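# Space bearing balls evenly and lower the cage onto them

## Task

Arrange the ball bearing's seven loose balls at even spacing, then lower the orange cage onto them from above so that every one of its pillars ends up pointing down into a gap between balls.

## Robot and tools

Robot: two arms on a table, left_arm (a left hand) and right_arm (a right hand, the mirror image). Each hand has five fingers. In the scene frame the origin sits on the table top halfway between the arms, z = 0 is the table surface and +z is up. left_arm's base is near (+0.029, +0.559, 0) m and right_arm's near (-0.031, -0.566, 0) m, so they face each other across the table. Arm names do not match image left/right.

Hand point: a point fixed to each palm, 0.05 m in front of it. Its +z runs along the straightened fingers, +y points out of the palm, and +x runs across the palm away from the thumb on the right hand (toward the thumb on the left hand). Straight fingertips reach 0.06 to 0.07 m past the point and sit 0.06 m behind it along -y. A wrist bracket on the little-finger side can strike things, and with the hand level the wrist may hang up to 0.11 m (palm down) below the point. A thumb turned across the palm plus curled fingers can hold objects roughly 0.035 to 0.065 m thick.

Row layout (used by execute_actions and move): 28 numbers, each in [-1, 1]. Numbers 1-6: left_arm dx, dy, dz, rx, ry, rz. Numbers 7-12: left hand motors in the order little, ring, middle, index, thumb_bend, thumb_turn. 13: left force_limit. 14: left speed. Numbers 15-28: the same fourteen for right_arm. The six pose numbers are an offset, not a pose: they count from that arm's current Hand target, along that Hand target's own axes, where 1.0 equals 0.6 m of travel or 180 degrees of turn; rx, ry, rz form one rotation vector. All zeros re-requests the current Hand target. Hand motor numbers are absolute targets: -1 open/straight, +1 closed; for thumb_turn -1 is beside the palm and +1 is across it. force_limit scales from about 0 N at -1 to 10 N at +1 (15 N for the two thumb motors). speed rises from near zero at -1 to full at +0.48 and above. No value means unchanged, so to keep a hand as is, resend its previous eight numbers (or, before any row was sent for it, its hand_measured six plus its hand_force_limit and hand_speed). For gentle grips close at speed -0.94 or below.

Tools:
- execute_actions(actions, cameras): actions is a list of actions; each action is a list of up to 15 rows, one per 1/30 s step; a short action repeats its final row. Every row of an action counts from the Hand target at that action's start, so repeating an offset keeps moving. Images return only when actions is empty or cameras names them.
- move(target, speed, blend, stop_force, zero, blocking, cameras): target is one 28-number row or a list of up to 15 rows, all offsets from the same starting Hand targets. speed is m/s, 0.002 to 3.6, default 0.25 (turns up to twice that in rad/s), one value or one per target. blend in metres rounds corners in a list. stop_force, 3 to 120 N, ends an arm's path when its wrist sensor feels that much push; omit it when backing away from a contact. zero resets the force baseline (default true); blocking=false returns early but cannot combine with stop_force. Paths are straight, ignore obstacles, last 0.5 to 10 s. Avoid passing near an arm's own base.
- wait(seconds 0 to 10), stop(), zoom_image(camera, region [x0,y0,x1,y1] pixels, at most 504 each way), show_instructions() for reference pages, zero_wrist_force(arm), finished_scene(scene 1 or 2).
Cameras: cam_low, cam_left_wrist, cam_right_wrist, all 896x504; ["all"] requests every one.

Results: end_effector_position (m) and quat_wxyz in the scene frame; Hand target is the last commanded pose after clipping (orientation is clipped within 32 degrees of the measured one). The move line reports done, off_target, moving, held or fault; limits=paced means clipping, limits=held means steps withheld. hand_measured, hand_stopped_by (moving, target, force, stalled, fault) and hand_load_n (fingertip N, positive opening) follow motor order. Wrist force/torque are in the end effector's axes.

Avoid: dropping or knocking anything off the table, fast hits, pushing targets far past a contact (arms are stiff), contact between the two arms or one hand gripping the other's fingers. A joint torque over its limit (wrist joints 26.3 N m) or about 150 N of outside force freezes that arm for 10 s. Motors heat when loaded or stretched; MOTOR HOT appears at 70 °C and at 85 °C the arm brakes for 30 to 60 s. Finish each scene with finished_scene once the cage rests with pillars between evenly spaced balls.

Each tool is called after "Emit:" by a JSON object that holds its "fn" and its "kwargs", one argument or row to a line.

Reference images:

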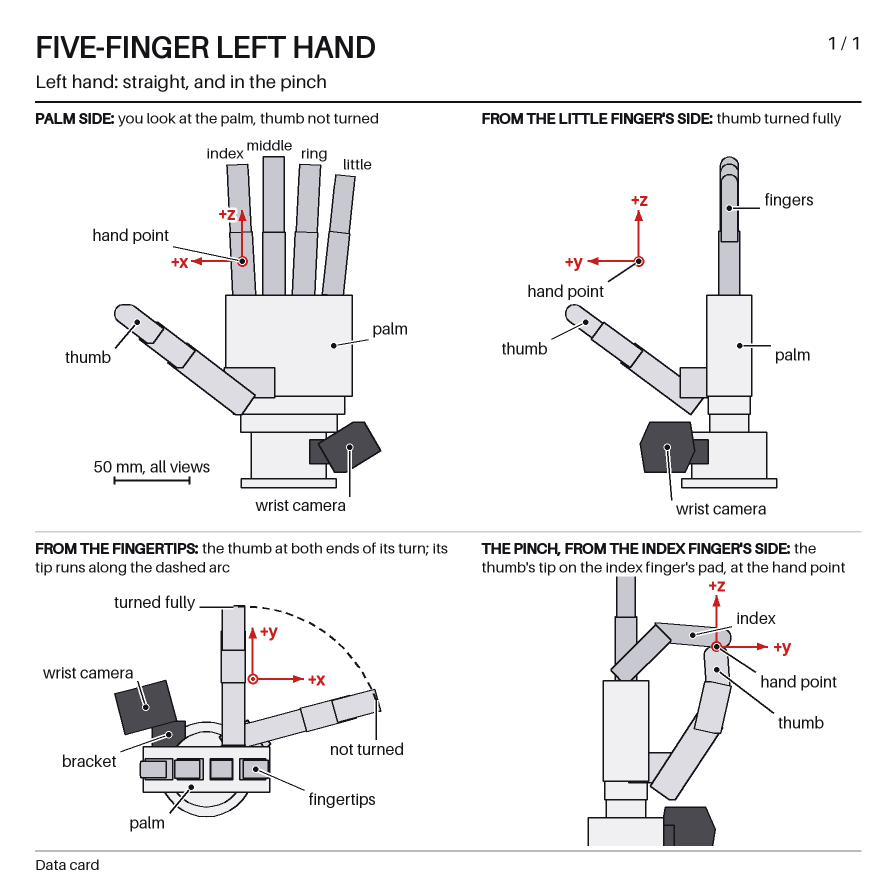

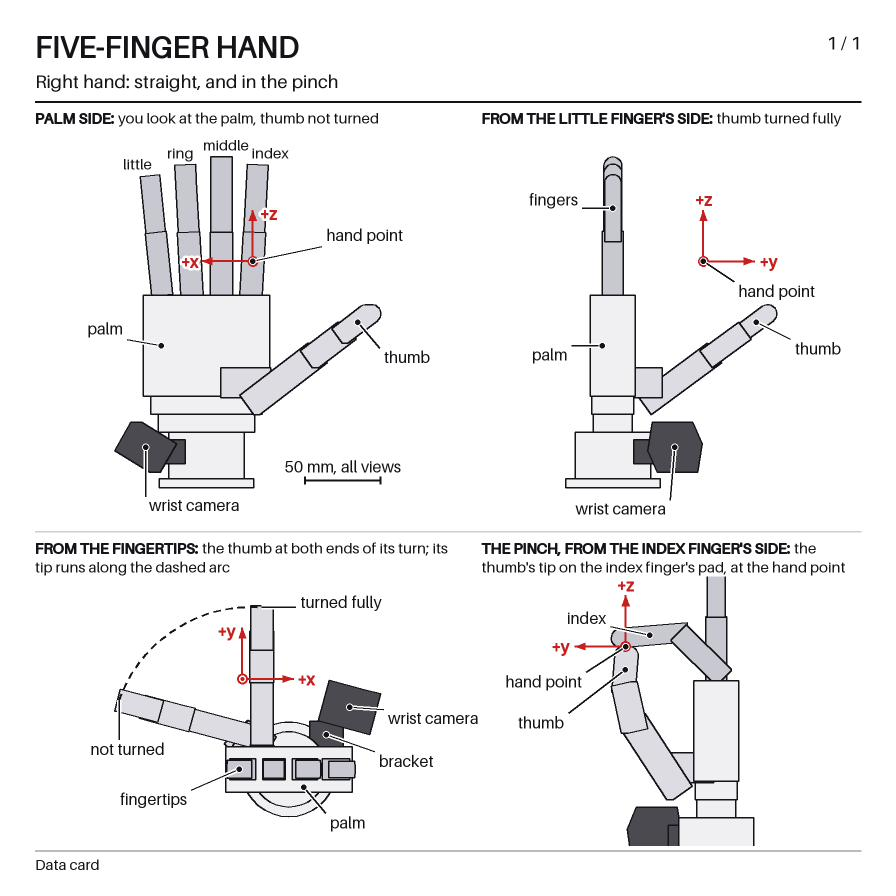

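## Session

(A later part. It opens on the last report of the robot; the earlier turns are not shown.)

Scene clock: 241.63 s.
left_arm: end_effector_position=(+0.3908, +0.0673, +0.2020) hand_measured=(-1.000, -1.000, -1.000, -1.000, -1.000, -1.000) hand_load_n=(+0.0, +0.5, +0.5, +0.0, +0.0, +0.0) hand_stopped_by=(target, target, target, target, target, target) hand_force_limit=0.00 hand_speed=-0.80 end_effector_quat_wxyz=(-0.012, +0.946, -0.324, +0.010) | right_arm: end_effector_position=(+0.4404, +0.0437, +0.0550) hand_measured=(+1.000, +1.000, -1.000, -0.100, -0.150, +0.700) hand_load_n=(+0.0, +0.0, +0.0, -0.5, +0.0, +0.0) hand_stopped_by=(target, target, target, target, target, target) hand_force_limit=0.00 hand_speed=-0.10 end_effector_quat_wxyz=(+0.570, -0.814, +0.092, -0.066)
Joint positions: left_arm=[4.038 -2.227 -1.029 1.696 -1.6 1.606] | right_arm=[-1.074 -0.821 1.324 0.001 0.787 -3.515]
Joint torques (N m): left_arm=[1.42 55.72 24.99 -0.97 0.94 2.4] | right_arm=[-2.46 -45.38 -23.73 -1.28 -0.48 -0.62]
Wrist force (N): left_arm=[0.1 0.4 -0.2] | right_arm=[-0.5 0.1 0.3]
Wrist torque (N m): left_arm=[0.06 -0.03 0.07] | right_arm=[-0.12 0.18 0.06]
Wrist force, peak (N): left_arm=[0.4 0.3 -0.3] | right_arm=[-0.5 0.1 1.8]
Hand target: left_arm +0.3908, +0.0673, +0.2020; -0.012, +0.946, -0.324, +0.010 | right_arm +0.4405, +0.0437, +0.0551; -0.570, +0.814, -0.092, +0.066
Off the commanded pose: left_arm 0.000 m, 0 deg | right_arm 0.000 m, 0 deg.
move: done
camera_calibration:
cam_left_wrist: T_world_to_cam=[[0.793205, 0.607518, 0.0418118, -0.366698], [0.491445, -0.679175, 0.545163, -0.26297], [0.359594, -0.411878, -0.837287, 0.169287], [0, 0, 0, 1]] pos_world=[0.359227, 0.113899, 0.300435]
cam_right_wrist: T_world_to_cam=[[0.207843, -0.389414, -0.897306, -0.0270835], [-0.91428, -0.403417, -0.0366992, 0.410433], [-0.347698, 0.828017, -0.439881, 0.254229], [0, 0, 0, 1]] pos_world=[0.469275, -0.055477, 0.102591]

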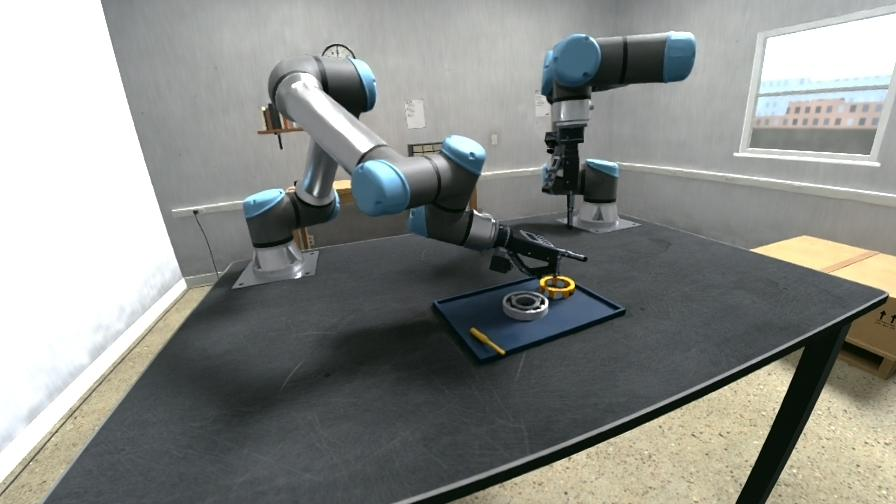

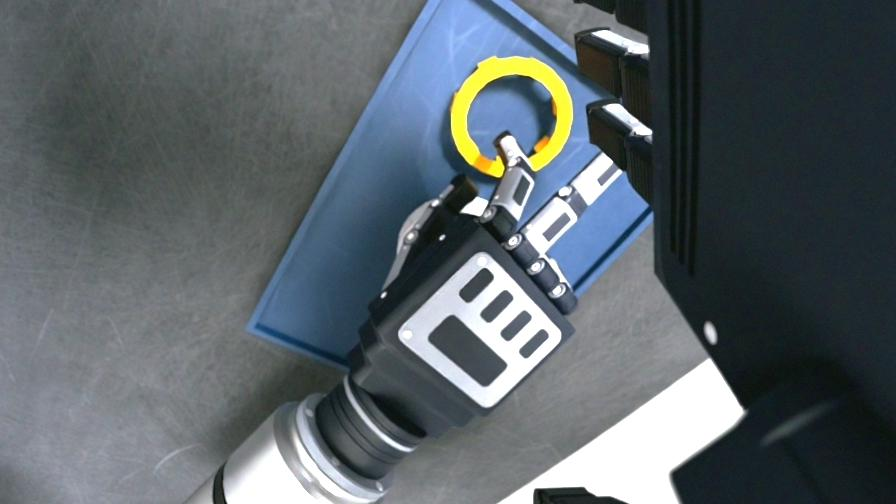

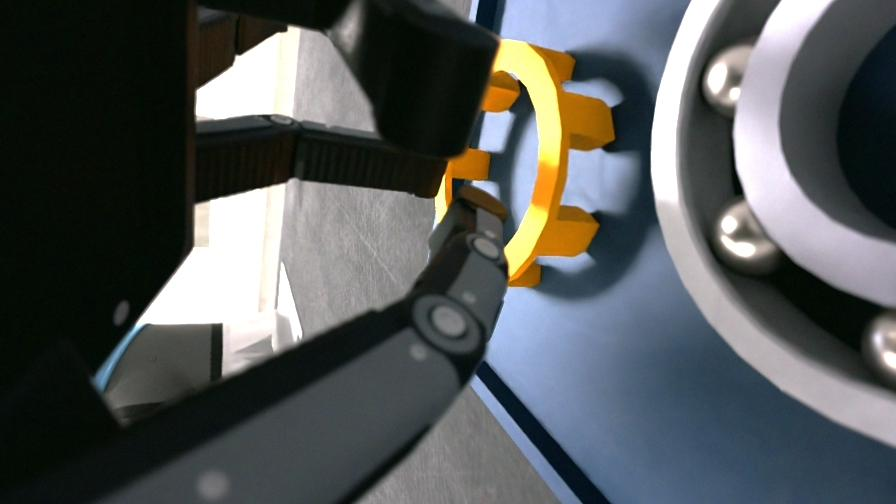

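Emit:
{"fn": "move", "kwargs": {
  "target": [0,0,0,0,0,0,-1,-1,-1,-1,-1,-1,0,-0.8,0,0.0376,0.0137,0,0,0,1,1,-1,-0.1,-0.15,0.7,0.0,-0.1],
  "speed": 0.08
}}

Emit:
{"fn": "move", "kwargs": {
  "target": [0,0,0,0,0,0,-1,-1,-1,-1,-1,-1,0,-0.8,0,0.0119,0.0043,0,0,0,1,1,-1,-0.1,-0.15,0.7,0.0,-0.1],
  "speed": 0.015,
  "stop_force": 3,
  "cameras": ["all"]
}}

Emit:
{"fn": "zoom_image", "kwargs": {
  "camera": "cam_left_wrist",
  "region": [420, 45, 564, 189]
}}

Emit:
{"fn": "zoom_image", "kwargs": {
  "camera": "cam_low",
  "region": [490, 230, 600, 330]
}}

Scene clock: 246.37 s.
left_arm: end_effector_position=(+0.3908, +0.0673, +0.2020) hand_measured=(-1.000, -1.000, -1.000, -1.000, -1.000, -1.000) hand_load_n=(+0.0, +0.0, +0.0, +0.0, +0.0, +0.0) hand_stopped_by=(target, target, target, target, target, target) hand_force_limit=0.00 hand_speed=-0.80 end_effector_quat_wxyz=(-0.012, +0.946, -0.324, +0.010) | right_arm: end_effector_position=(+0.4405, +0.0437, +0.0308) hand_measured=(+1.000, +1.000, -1.000, -0.100, -0.150, +0.700) hand_load_n=(+0.0, +0.0, +0.0, +0.0, +0.0, +0.0) hand_stopped_by=(target, target, target, target, target, target) hand_force_limit=0.00 hand_speed=-0.10 end_effector_quat_wxyz=(+0.570, -0.814, +0.093, -0.066) end_effector_velocity=(-0.001, -0.001, +0.002) end_effector_angular_velocity=(-0.002, +0.003, +0.000)
Joint positions: left_arm=[4.038 -2.227 -1.029 1.696 -1.6 1.606] | right_arm=[-1.074 -0.792 1.34 -0.045 0.787 -3.515]
Joint velocities: left_arm=[within noise] | right_arm=[0 -0.003 0 0.007 0 -0.001]
Joint torques (N m): left_arm=[0.92 55.2 25.62 -0.89 0.95 2.42] | right_arm=[-0.56 -57.12 -23.03 1.42 -0.68 -0.94]
Wrist force (N): left_arm=[0.2 0.3 -0.1] | right_arm=[-0.4 0.2 0.4]
Wrist torque (N m): left_arm=[0.05 -0.02 0.08] | right_arm=[-0.11 0.14 0.08]
Wrist force, peak (N): left_arm=[0.3 0.2 -0.6] | right_arm=[-0.4 0.8 0.8]
Hand target: left_arm +0.3908, +0.0673, +0.2020; -0.012, +0.946, -0.324, +0.010 | right_arm +0.4406, +0.0437, +0.0311; -0.570, +0.814, -0.092, +0.066
Off the commanded pose: left_arm 0.000 m, 0 deg | right_arm 0.000 m, 0 deg.
move: done

Scene clock: 248.13 s.
left_arm: end_effector_position=(+0.3908, +0.0673, +0.2020) hand_measured=(-1.000, -1.000, -1.000, -1.000, -1.000, -1.000) hand_load_n=(+0.0, +0.0, +0.0, -0.5, +0.0, +0.0) hand_stopped_by=(target, target, target, target, target, target) hand_force_limit=0.00 hand_speed=-0.80 end_effector_quat_wxyz=(-0.012, +0.946, -0.324, +0.010) | right_arm: end_effector_position=(+0.4406, +0.0437, +0.0235) hand_measured=(+1.000, +1.000, -1.000, -0.100, -0.150, +0.700) hand_load_n=(+0.0, +0.0, +0.0, +0.0, +0.5, +0.0) hand_stopped_by=(target, target, target, target, target, target) hand_force_limit=0.00 hand_speed=-0.10 end_effector_quat_wxyz=(+0.570, -0.814, +0.092, -0.066)
Joint positions: left_arm=[4.038 -2.227 -1.029 1.696 -1.6 1.606] | right_arm=[-1.074 -0.782 1.345 -0.059 0.787 -3.515]
Joint torques (N m): left_arm=[0.95 55.3 25.89 -0.97 1.03 2.34] | right_arm=[-11.31 -57.55 -23.52 1.39 -2.15 0.17]
Wrist force (N): left_arm=[-0.1 0.1 -0.2] | right_arm=[-0.4 0.0 0.5]
Wrist torque (N m): left_arm=[0.02 0.01 0.07] | right_arm=[-0.15 0.14 0.07]
Wrist force, peak (N): left_arm=[0.1 0.1 -0.5] | right_arm=[-0.5 0.2 0.7]
Hand target: left_arm +0.3908, +0.0673, +0.2020; -0.012, +0.946, -0.324, +0.010 | right_arm +0.4406, +0.0437, +0.0235; -0.570, +0.814, -0.092, +0.066
Off the commanded pose: left_arm 0.000 m, 0 deg | right_arm 0.000 m, 0 deg.
move: done
camera_calibration:
cam_left_wrist: T_world_to_cam=[[0.793205, 0.607518, 0.0418118, -0.366698], [0.491445, -0.679175, 0.545163, -0.26297], [0.359594, -0.411878, -0.837287, 0.169287], [0, 0, 0, 1]] pos_world=[0.359227, 0.113899, 0.300435]
cam_right_wrist: T_world_to_cam=[[0.207972, -0.389359, -0.8973, -0.0554277], [-0.914329, -0.403285, -0.0369237, 0.409415], [-0.347492, 0.828107, -0.439874, 0.240315], [0, 0, 0, 1]] pos_world=[0.469375, -0.0554764, 0.0710901]

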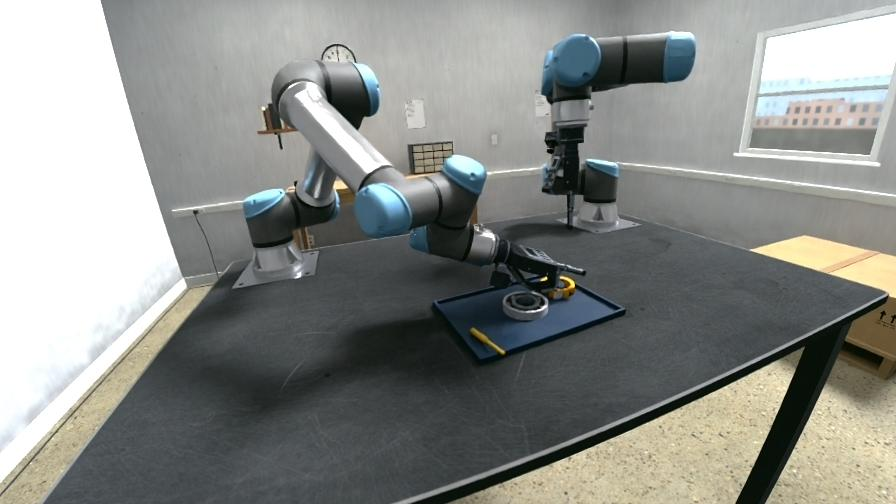

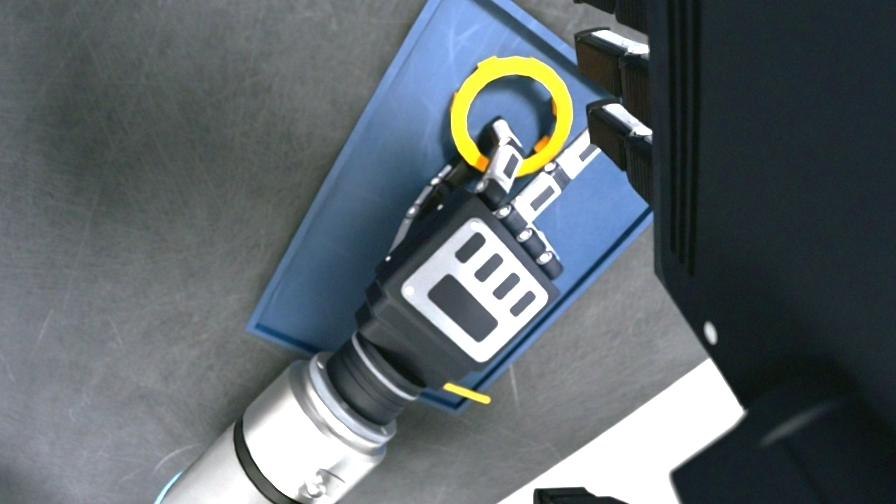

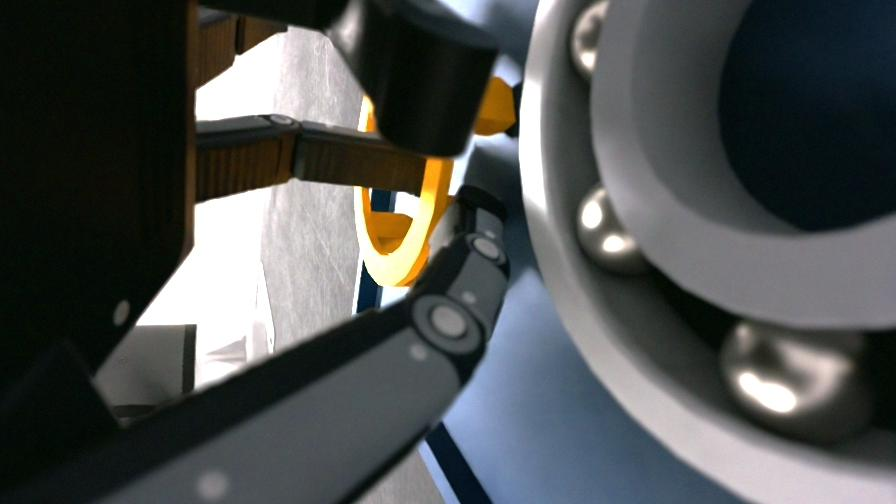

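Scaled by 3.500.

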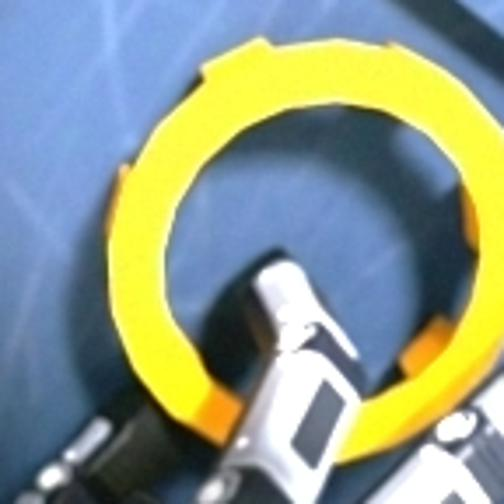

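Scaled by 4.582.

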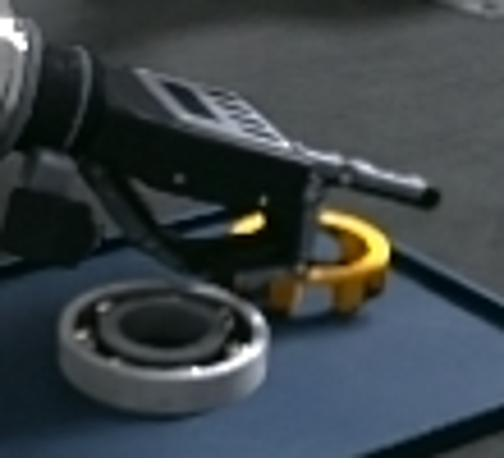

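Emit:
{"fn": "move", "kwargs": {
  "target": [0,0,0,0,0,0,-1,-1,-1,-1,-1,-1,0,-0.8,0,0,0,0,0,0,1,1,-1,0.4,-0.15,0.7,-0.7,-0.92],
  "speed": 0.05,
  "cameras": ["cam_left_wrist"]
}}

Emit:
{"fn": "zoom_image", "kwargs": {
  "camera": "cam_left_wrist",
  "region": [420, 45, 564, 189]
}}

Scene clock: 249.53 s.
left_arm: end_effector_position=(+0.3908, +0.0673, +0.2020) hand_measured=(-1.000, -1.000, -1.000, -1.000, -1.000, -1.000) hand_load_n=(+0.5, +0.0, +0.0, +0.0, +0.0, +0.0) hand_stopped_by=(target, target, target, target, target, target) hand_force_limit=0.00 hand_speed=-0.80 end_effector_quat_wxyz=(-0.012, +0.946, -0.324, +0.010) | right_arm: end_effector_position=(+0.4406, +0.0437, +0.0235) hand_measured=(+1.000, +1.000, -1.000, +0.124, -0.150, +0.700) hand_load_n=(+0.0, +0.0, +0.0, +3.0, +1.0, +0.0) hand_stopped_by=(target, target, target, force, target, target) hand_force_limit=-0.70 hand_speed=-0.92 end_effector_quat_wxyz=(+0.570, -0.814, +0.092, -0.066)
Joint positions: left_arm=[4.038 -2.227 -1.029 1.696 -1.6 1.606] | right_arm=[-1.074 -0.782 1.345 -0.059 0.787 -3.515]
Joint torques (N m): left_arm=[1.22 55.44 25.77 -0.89 0.94 2.45] | right_arm=[-11.71 -58.25 -23.24 1.17 -1.97 1.44]
Wrist force (N): left_arm=[0.1 0.1 0.0] | right_arm=[-0.3 0.2 0.5]
Wrist torque (N m): left_arm=[0.01 0.00 0.08] | right_arm=[-0.14 0.13 0.08]
Wrist force, peak (N): left_arm=[0.1 0.3 -0.5] | right_arm=[-0.4 0.4 0.5]
Hand target: left_arm +0.3908, +0.0673, +0.2020; -0.012, +0.946, -0.324, +0.010 | right_arm +0.4406, +0.0437, +0.0235; -0.570, +0.814, -0.092, +0.066
Off the commanded pose: left_arm 0.000 m, 0 deg | right_arm 0.000 m, 0 deg.
move: done
camera_calibration:
cam_left_wrist: T_world_to_cam=[[0.793205, 0.607518, 0.0418118, -0.366698], [0.491445, -0.679175, 0.545163, -0.26297], [0.359594, -0.411878, -0.837287, 0.169287], [0, 0, 0, 1]] pos_world=[0.359227, 0.113899, 0.300435]
Images, in order (width x height): cam_left_wrist 896x504.

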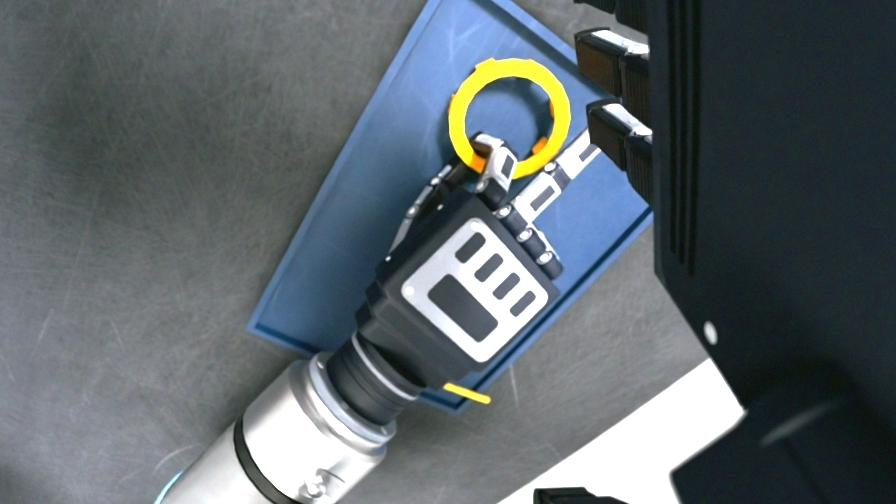

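Scaled by 3.500.

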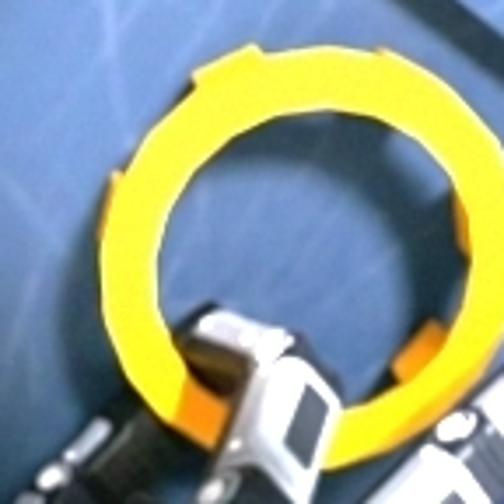

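Emit:
{"fn": "move", "kwargs": {
  "target": [0,0,0,0,0,0,-1,-1,-1,-1,-1,-1,0,-0.8,0,0,0,0,0,0,1,1,-1,0.42,-0.15,0.7,-0.15,-0.94],
  "speed": 0.05,
  "cameras": ["cam_left_wrist"]
}}

Emit:
{"fn": "zoom_image", "kwargs": {
  "camera": "cam_left_wrist",
  "region": [420, 45, 564, 189]
}}

Scene clock: 250.13 s.
left_arm: end_effector_position=(+0.3908, +0.0673, +0.2020) hand_measured=(-1.000, -1.000, -1.000, -1.000, -1.000, -1.000) hand_load_n=(+0.0, +0.0, +0.0, +0.0, +0.0, +0.0) hand_stopped_by=(target, target, target, target, target, target) hand_force_limit=0.00 hand_speed=-0.80 end_effector_quat_wxyz=(-0.012, +0.946, -0.324, +0.010) | right_arm: end_effector_position=(+0.4406, +0.0437, +0.0235) hand_measured=(+1.000, +1.000, -1.000, +0.128, -0.150, +0.700) hand_load_n=(+0.0, +0.0, +0.0, +5.0, +1.0, -0.5) hand_stopped_by=(target, target, target, force, target, target) hand_force_limit=-0.15 hand_speed=-0.94 end_effector_quat_wxyz=(+0.570, -0.814, +0.092, -0.066)
Joint positions: left_arm=[4.038 -2.227 -1.029 1.696 -1.6 1.606] | right_arm=[-1.074 -0.782 1.345 -0.059 0.787 -3.515]
Joint torques (N m): left_arm=[0.96 55.64 25.77 -0.95 0.96 2.44] | right_arm=[-10.65 -57.49 -22.33 1.14 -1.98 1.35]
Wrist force (N): left_arm=[0.1 0.1 -0.2] | right_arm=[-0.3 0.4 0.4]
Wrist torque (N m): left_arm=[0.02 0.00 0.08] | right_arm=[-0.11 0.14 0.08]
Wrist force, peak (N): left_arm=[-0.1 0.4 -0.2] | right_arm=[-0.4 0.4 0.7]
Hand target: left_arm +0.3908, +0.0673, +0.2020; -0.012, +0.946, -0.324, +0.010 | right_arm +0.4406, +0.0437, +0.0235; -0.570, +0.814, -0.092, +0.066
Off the commanded pose: left_arm 0.000 m, 0 deg | right_arm 0.000 m, 0 deg.
move: done
camera_calibration:
cam_left_wrist: T_world_to_cam=[[0.793205, 0.607518, 0.0418118, -0.366698], [0.491445, -0.679175, 0.545163, -0.26297], [0.359594, -0.411878, -0.837287, 0.169287], [0, 0, 0, 1]] pos_world=[0.359227, 0.113899, 0.300435]
Images, in order (width x height): cam_left_wrist 896x504.

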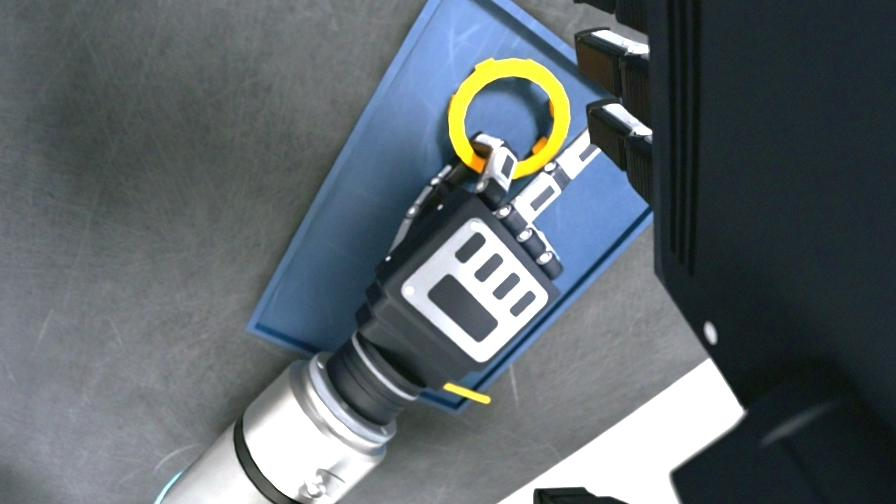

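Scaled by 3.500.

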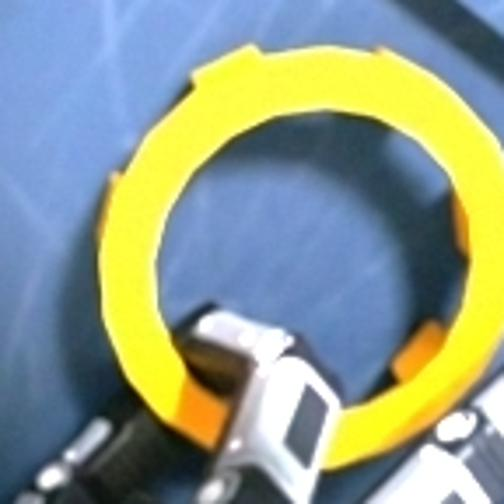

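Emit:
{"fn": "move", "kwargs": {
  "target": [
    [0,0,0,0,0,0,-1,-1,-1,-1,-1,-1,0,-0.8,0,-0.0094,-0.0034,0,0,0,1,1,-1,0.42,-0.15,0.7,-0.15,-0.94],
    [0,0,0,0,0,0,-1,-1,-1,-1,-1,-1,0,-0.8,0,-0.0501,-0.0182,0,0,0,1,1,-1,0.42,-0.15,0.7,-0.15,-0.94]
  ],
  "speed": [0.015,0.06],
  "blend": [0.003,0],
  "cameras": ["all"]
}}

Emit:
{"fn": "zoom_image", "kwargs": {
  "camera": "cam_low",
  "region": [490, 230, 600, 330]
}}

Scene clock: 251.77 s.
left_arm: end_effector_position=(+0.3908, +0.0673, +0.2020) hand_measured=(-1.000, -1.000, -1.000, -1.000, -1.000, -1.000) hand_load_n=(+0.0, +0.0, +0.0, +0.0, +0.0, +0.0) hand_stopped_by=(target, target, target, target, target, target) hand_force_limit=0.00 hand_speed=-0.80 end_effector_quat_wxyz=(-0.012, +0.946, -0.324, +0.010) | right_arm: end_effector_position=(+0.4407, +0.0437, +0.0557) hand_measured=(+1.000, +1.000, -1.000, +0.128, -0.150, +0.700) hand_load_n=(+0.0, +0.0, +0.0, +5.0, +1.0, -0.5) hand_stopped_by=(target, target, target, force, target, target) hand_force_limit=-0.15 hand_speed=-0.94 end_effector_quat_wxyz=(+0.570, -0.814, +0.092, -0.066)
Joint positions: left_arm=[4.038 -2.227 -1.029 1.696 -1.6 1.606] | right_arm=[-1.074 -0.822 1.324 0.001 0.787 -3.515]
Joint torques (N m): left_arm=[1.44 55.82 25.73 -1.02 0.94 2.38] | right_arm=[7.02 -30.46 -9.81 -1.49 0.85 -0.42]
Wrist force (N): left_arm=[0.0 0.4 0.0] | right_arm=[-0.3 0.4 0.5]
Wrist torque (N m): left_arm=[0.06 0.00 0.07] | right_arm=[-0.11 0.13 0.08]
Wrist force, peak (N): left_arm=[0.0 0.6 -0.2] | right_arm=[-0.4 0.6 0.7]
Hand target: left_arm +0.3908, +0.0673, +0.2020; -0.012, +0.946, -0.324, +0.010 | right_arm +0.4405, +0.0437, +0.0555; -0.570, +0.814, -0.092, +0.066
Off the commanded pose: left_arm 0.000 m, 0 deg | right_arm 0.000 m, 0 deg.
move: done
camera_calibration:
cam_left_wrist: T_world_to_cam=[[0.793205, 0.607518, 0.0418118, -0.366698], [0.491445, -0.679175, 0.545163, -0.26297], [0.359594, -0.411878, -0.837287, 0.169287], [0, 0, 0, 1]] pos_world=[0.359227, 0.113899, 0.300435]
cam_right_wrist: T_world_to_cam=[[0.208145, -0.389176, -0.89734, -0.0266231], [-0.914329, -0.403261, -0.0371913, 0.410724], [-0.347388, 0.828205, -0.439771, 0.254459], [0, 0, 0, 1]] pos_world=[0.469475, -0.0554765, 0.103289]

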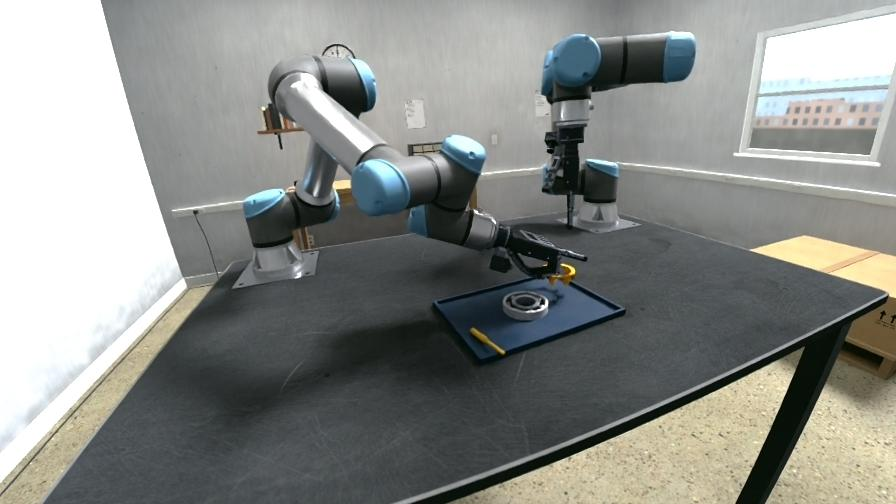

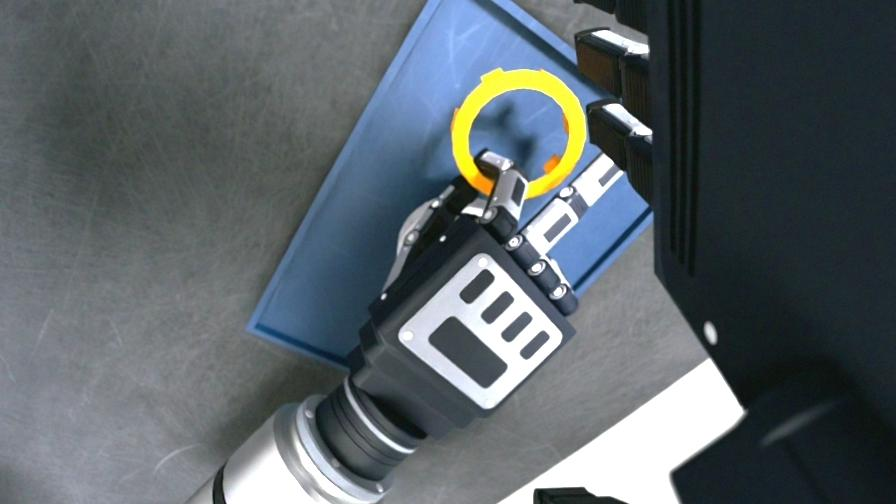

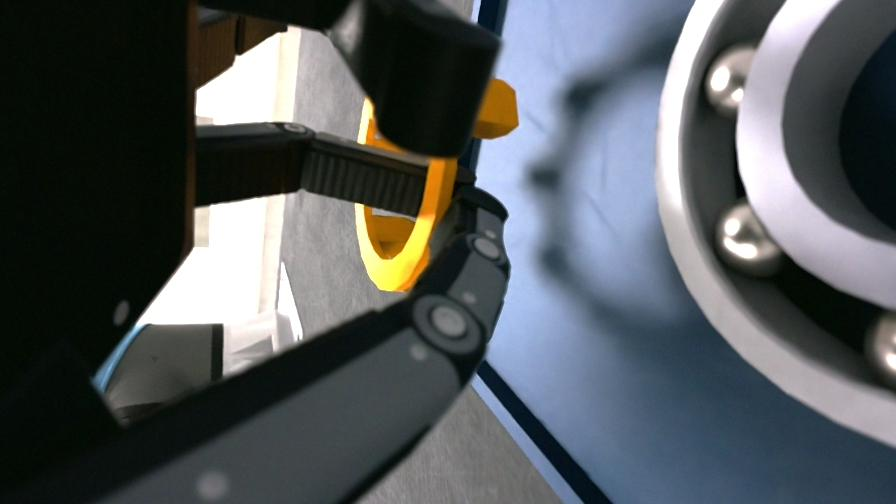

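Scaled by 4.582.

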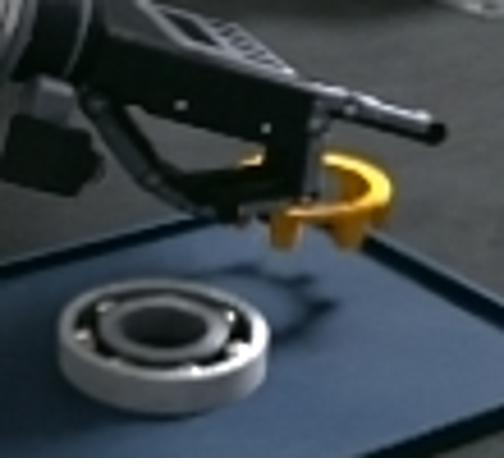

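Emit:
{"fn": "move", "kwargs": {
  "target": [0,0,0,0,0,0,-1,-1,-1,-1,-1,-1,0,-0.8,0.0709,0.0488,-0.1341,0,0.19055,0.06935,1,1,-1,0.42,-0.15,0.7,-0.15,-0.94],
  "speed": 0.12,
  "cameras": ["all"]
}}

Emit:
{"fn": "zoom_image", "kwargs": {
  "camera": "cam_low",
  "region": [470, 240, 580, 340]
}}

Emit:
{"fn": "zoom_image", "kwargs": {
  "camera": "cam_left_wrist",
  "region": [388, 175, 528, 315]
}}

Scene clock: 254.97 s.
left_arm: end_effector_position=(+0.3908, +0.0673, +0.2020) hand_measured=(-1.000, -1.000, -1.000, -1.000, -1.000, -1.000) hand_load_n=(+0.0, +0.0, +0.0, +0.0, +0.0, +0.0) hand_stopped_by=(target, target, target, target, target, target) hand_force_limit=0.00 hand_speed=-0.80 end_effector_quat_wxyz=(-0.012, +0.946, -0.324, +0.010) | right_arm: end_effector_position=(+0.4625, -0.0492, +0.0556) hand_measured=(+1.000, +1.000, -1.000, +0.128, -0.150, +0.700) hand_load_n=(+0.0, +0.0, +0.0, +5.0, +1.0, -0.5) hand_stopped_by=(target, target, target, force, target, target) hand_force_limit=-0.15 hand_speed=-0.94 end_effector_quat_wxyz=(+0.521, -0.744, +0.343, -0.241)
Joint positions: left_arm=[4.038 -2.227 -1.029 1.696 -1.6 1.606] | right_arm=[-1.045 -1.064 1.732 -0.315 1.397 -3.207]
Joint torques (N m): left_arm=[1.23 55.72 25.32 -0.98 0.91 2.37] | right_arm=[-8.59 -23.19 -23.62 0.5 0.84 -1.27]
Wrist force (N): left_arm=[0.1 0.2 -0.1] | right_arm=[-0.2 0.3 0.4]
Wrist torque (N m): left_arm=[0.04 -0.01 0.07] | right_arm=[-0.12 0.12 0.05]
Wrist force, peak (N): left_arm=[-0.2 0.3 -0.6] | right_arm=[-0.4 0.4 1.0]
Hand target: left_arm +0.3908, +0.0673, +0.2020; -0.012, +0.946, -0.324, +0.010 | right_arm +0.4627, -0.0493, +0.0555; -0.521, +0.744, -0.343, +0.241
Off the commanded pose: left_arm 0.000 m, 0 deg | right_arm 0.000 m, 0 deg.
move: done
camera_calibration:
cam_left_wrist: T_world_to_cam=[[0.793205, 0.607518, 0.0418118, -0.366698], [0.491445, -0.679175, 0.545163, -0.26297], [0.359594, -0.411878, -0.837287, 0.169287], [0, 0, 0, 1]] pos_world=[0.359227, 0.113899, 0.300435]
cam_right_wrist: T_world_to_cam=[[-0.0637583, -0.435511, -0.897923, 0.0561496], [-0.974935, 0.219362, -0.0371684, 0.451857], [0.213158, 0.873047, -0.438581, 0.0818081], [0, 0, 0, 1]] pos_world=[0.426674, -0.146089, 0.103092]

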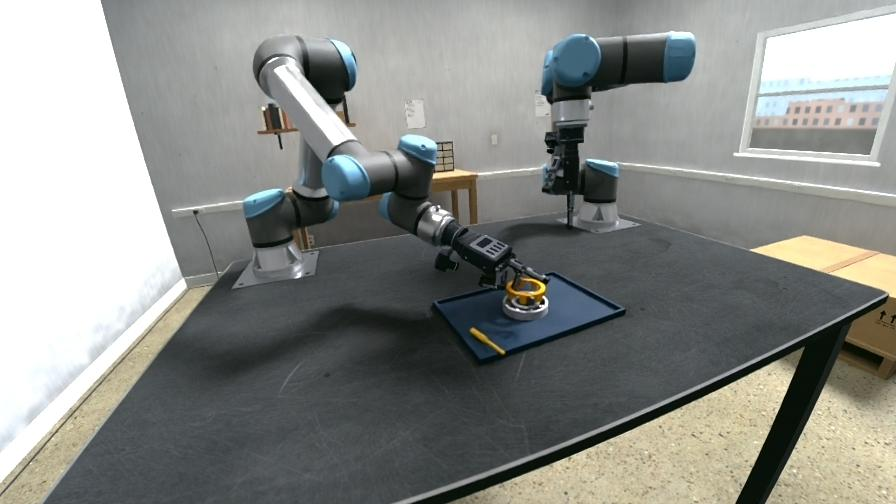

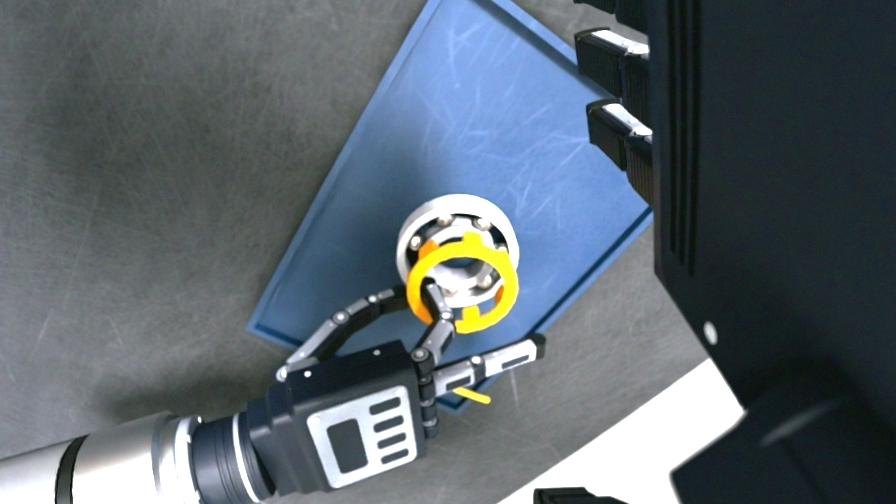

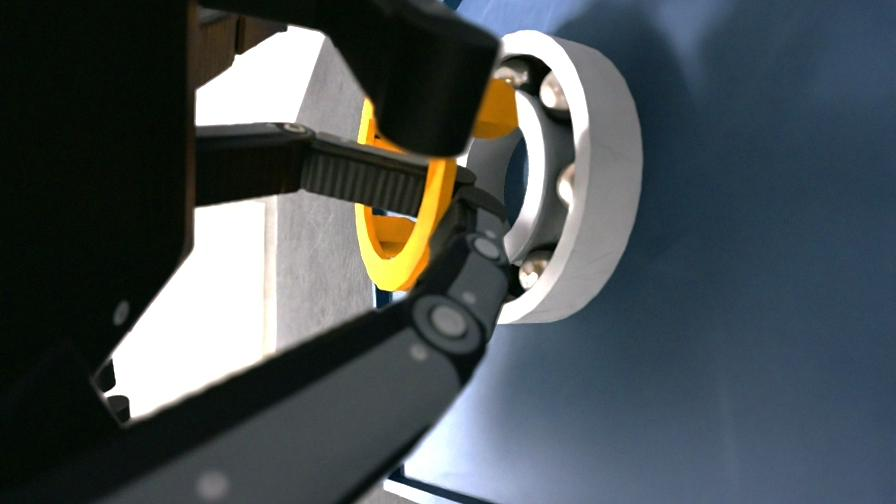

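Scaled by 4.582.

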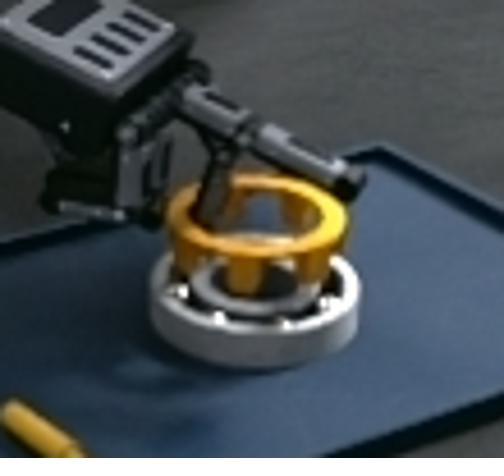

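Scaled by 3.600.

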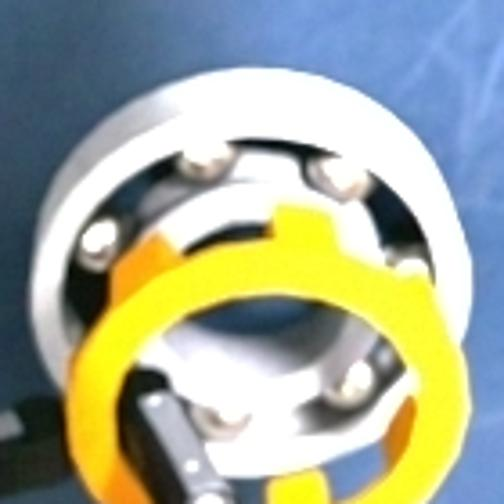

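Emit:
{"fn": "zoom_image", "kwargs": {
  "camera": "cam_left_wrist",
  "region": [400, 225, 526, 345]
}}

Scaled by 4.000.

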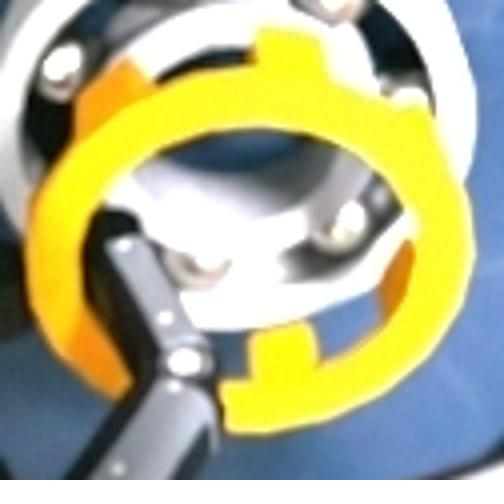

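Emit:
{"fn": "move", "kwargs": {
  "target": [0,0,0,0,0,0,-1,-1,-1,-1,-1,-1,0,-0.8,0,0.0172,0.0063,0,0,0,1,1,-1,0.42,-0.15,0.7,-0.15,-0.94],
  "speed": 0.03,
  "cameras": ["cam_low", "cam_left_wrist"]
}}

Emit:
{"fn": "zoom_image", "kwargs": {
  "camera": "cam_left_wrist",
  "region": [390, 190, 530, 330]
}}

Emit:
{"fn": "zoom_image", "kwargs": {
  "camera": "cam_low",
  "region": [480, 260, 570, 340]
}}

Scene clock: 257.03 s.
left_arm: end_effector_position=(+0.3908, +0.0673, +0.2020) hand_measured=(-1.000, -1.000, -1.000, -1.000, -1.000, -1.000) hand_load_n=(+0.0, +0.0, +0.0, +0.5, +0.0, +0.0) hand_stopped_by=(target, target, target, target, target, target) hand_force_limit=0.00 hand_speed=-0.80 end_effector_quat_wxyz=(-0.012, +0.946, -0.324, +0.010) | right_arm: end_effector_position=(+0.4626, -0.0493, +0.0443) hand_measured=(+1.000, +1.000, -1.000, +0.128, -0.150, +0.700) hand_load_n=(+0.0, +0.0, +0.0, +5.0, +1.0, -0.5) hand_stopped_by=(target, target, target, force, target, target) hand_force_limit=-0.15 hand_speed=-0.94 end_effector_quat_wxyz=(+0.521, -0.744, +0.343, -0.241) end_effector_velocity=(+0.000, -0.001, +0.000) end_effector_angular_velocity=(-0.002, +0.002, -0.001)
Joint positions: left_arm=[4.038 -2.227 -1.029 1.696 -1.6 1.606] | right_arm=[-1.046 -1.047 1.74 -0.34 1.398 -3.207]
Joint velocities: left_arm=[within noise] | right_arm=[0 -0.001 -0.001 0.005 0.001 0]
Joint torques (N m): left_arm=[0.71 55.34 25.47 -0.97 1 2.42] | right_arm=[-11.29 -46.27 -18.98 0.68 0.35 0.38]
Wrist force (N): left_arm=[0.0 0.2 0.0] | right_arm=[-0.2 0.5 0.5]
Wrist torque (N m): left_arm=[0.03 0.01 0.07] | right_arm=[-0.10 0.11 0.06]
Wrist force, peak (N): left_arm=[0.0 0.4 -0.4] | right_arm=[-0.5 0.7 0.8]
Hand target: left_arm +0.3908, +0.0673, +0.2020; -0.012, +0.946, -0.324, +0.010 | right_arm +0.4627, -0.0493, +0.0445; -0.521, +0.744, -0.343, +0.241
Off the commanded pose: left_arm 0.000 m, 0 deg | right_arm 0.000 m, 0 deg.
move: done
camera_calibration:
cam_left_wrist: T_world_to_cam=[[0.793205, 0.607518, 0.0418118, -0.366698], [0.491445, -0.679175, 0.545163, -0.26297], [0.359594, -0.411878, -0.837287, 0.169287], [0, 0, 0, 1]] pos_world=[0.359227, 0.113899, 0.300435]
Images, in order (width x height): cam_low 896x504, cam_left_wrist 896x504.

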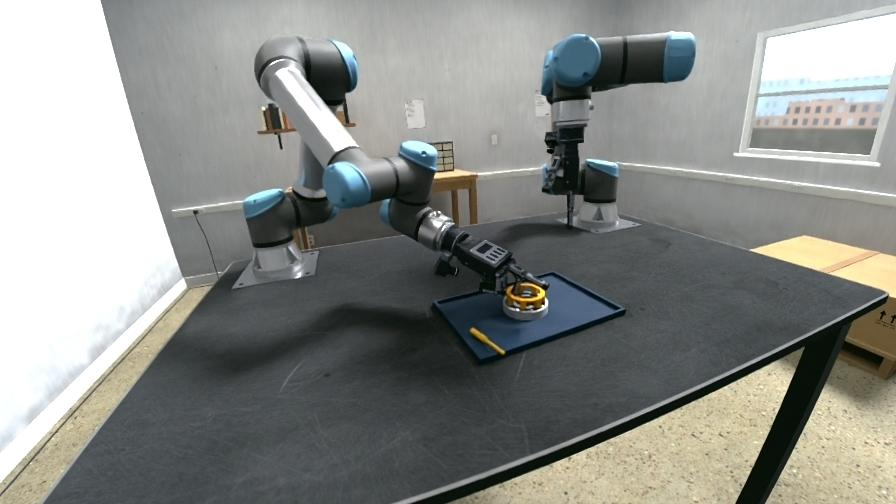

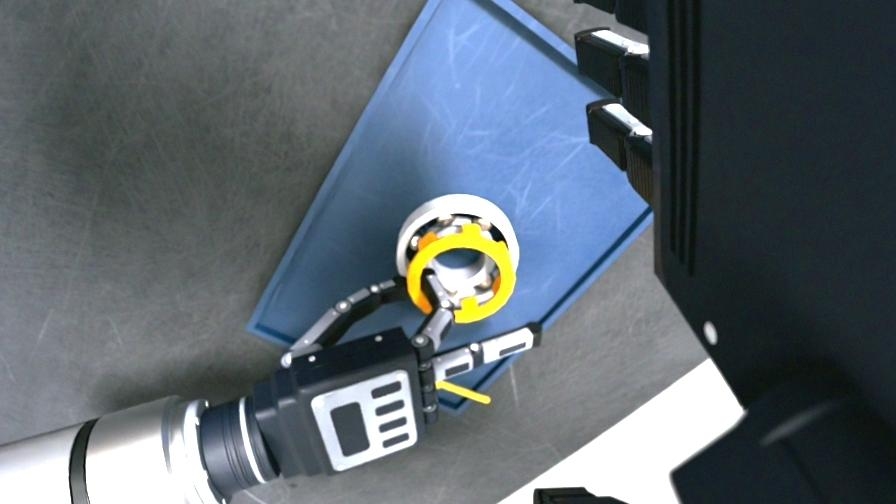

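Scaled by 3.600.

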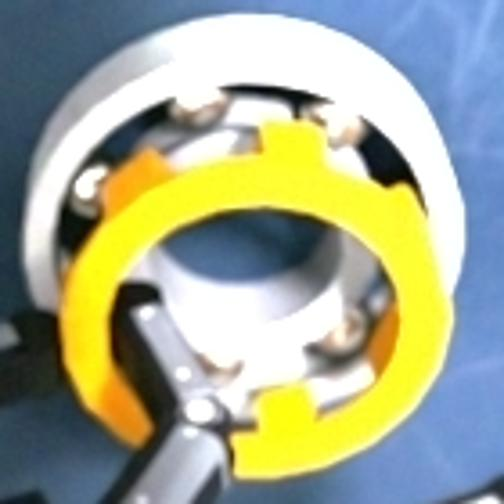

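Scaled by 5.600.

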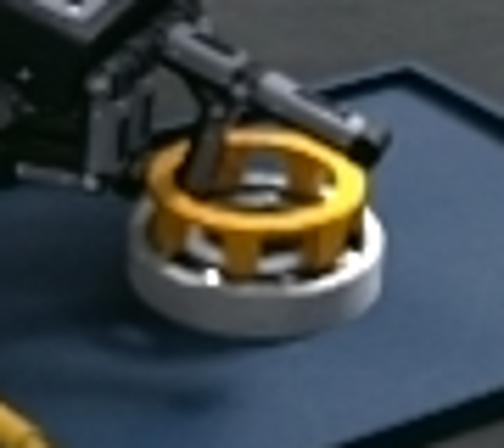

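Emit:
{"fn": "zoom_image", "kwargs": {
  "camera": "cam_left_wrist",
  "region": [400, 200, 460, 260]
}}

Emit:
{"fn": "zoom_image", "kwargs": {
  "camera": "cam_left_wrist",
  "region": [455, 200, 525, 270]
}}

Emit:
{"fn": "zoom_image", "kwargs": {
  "camera": "cam_left_wrist",
  "region": [445, 260, 515, 330]
}}

Scaled by 8.400.

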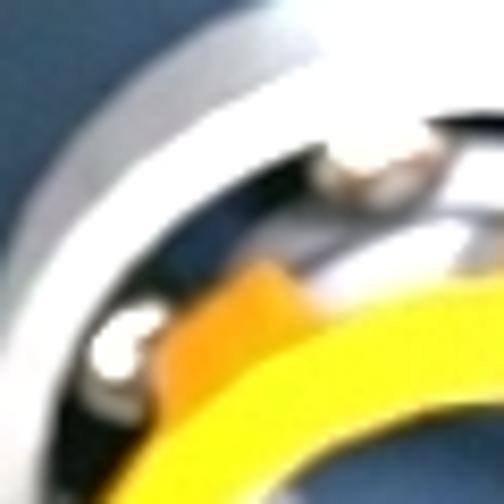

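Scaled by 7.200.

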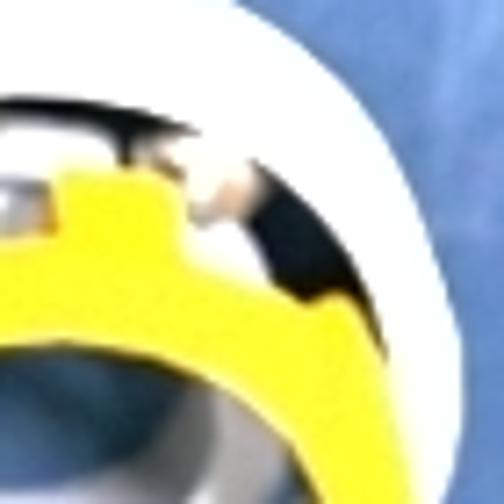

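Scaled by 7.200.

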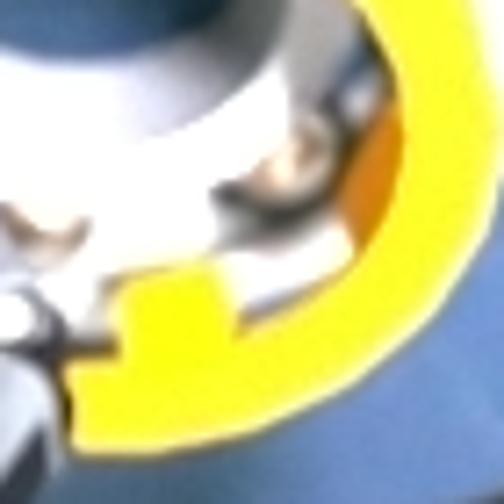

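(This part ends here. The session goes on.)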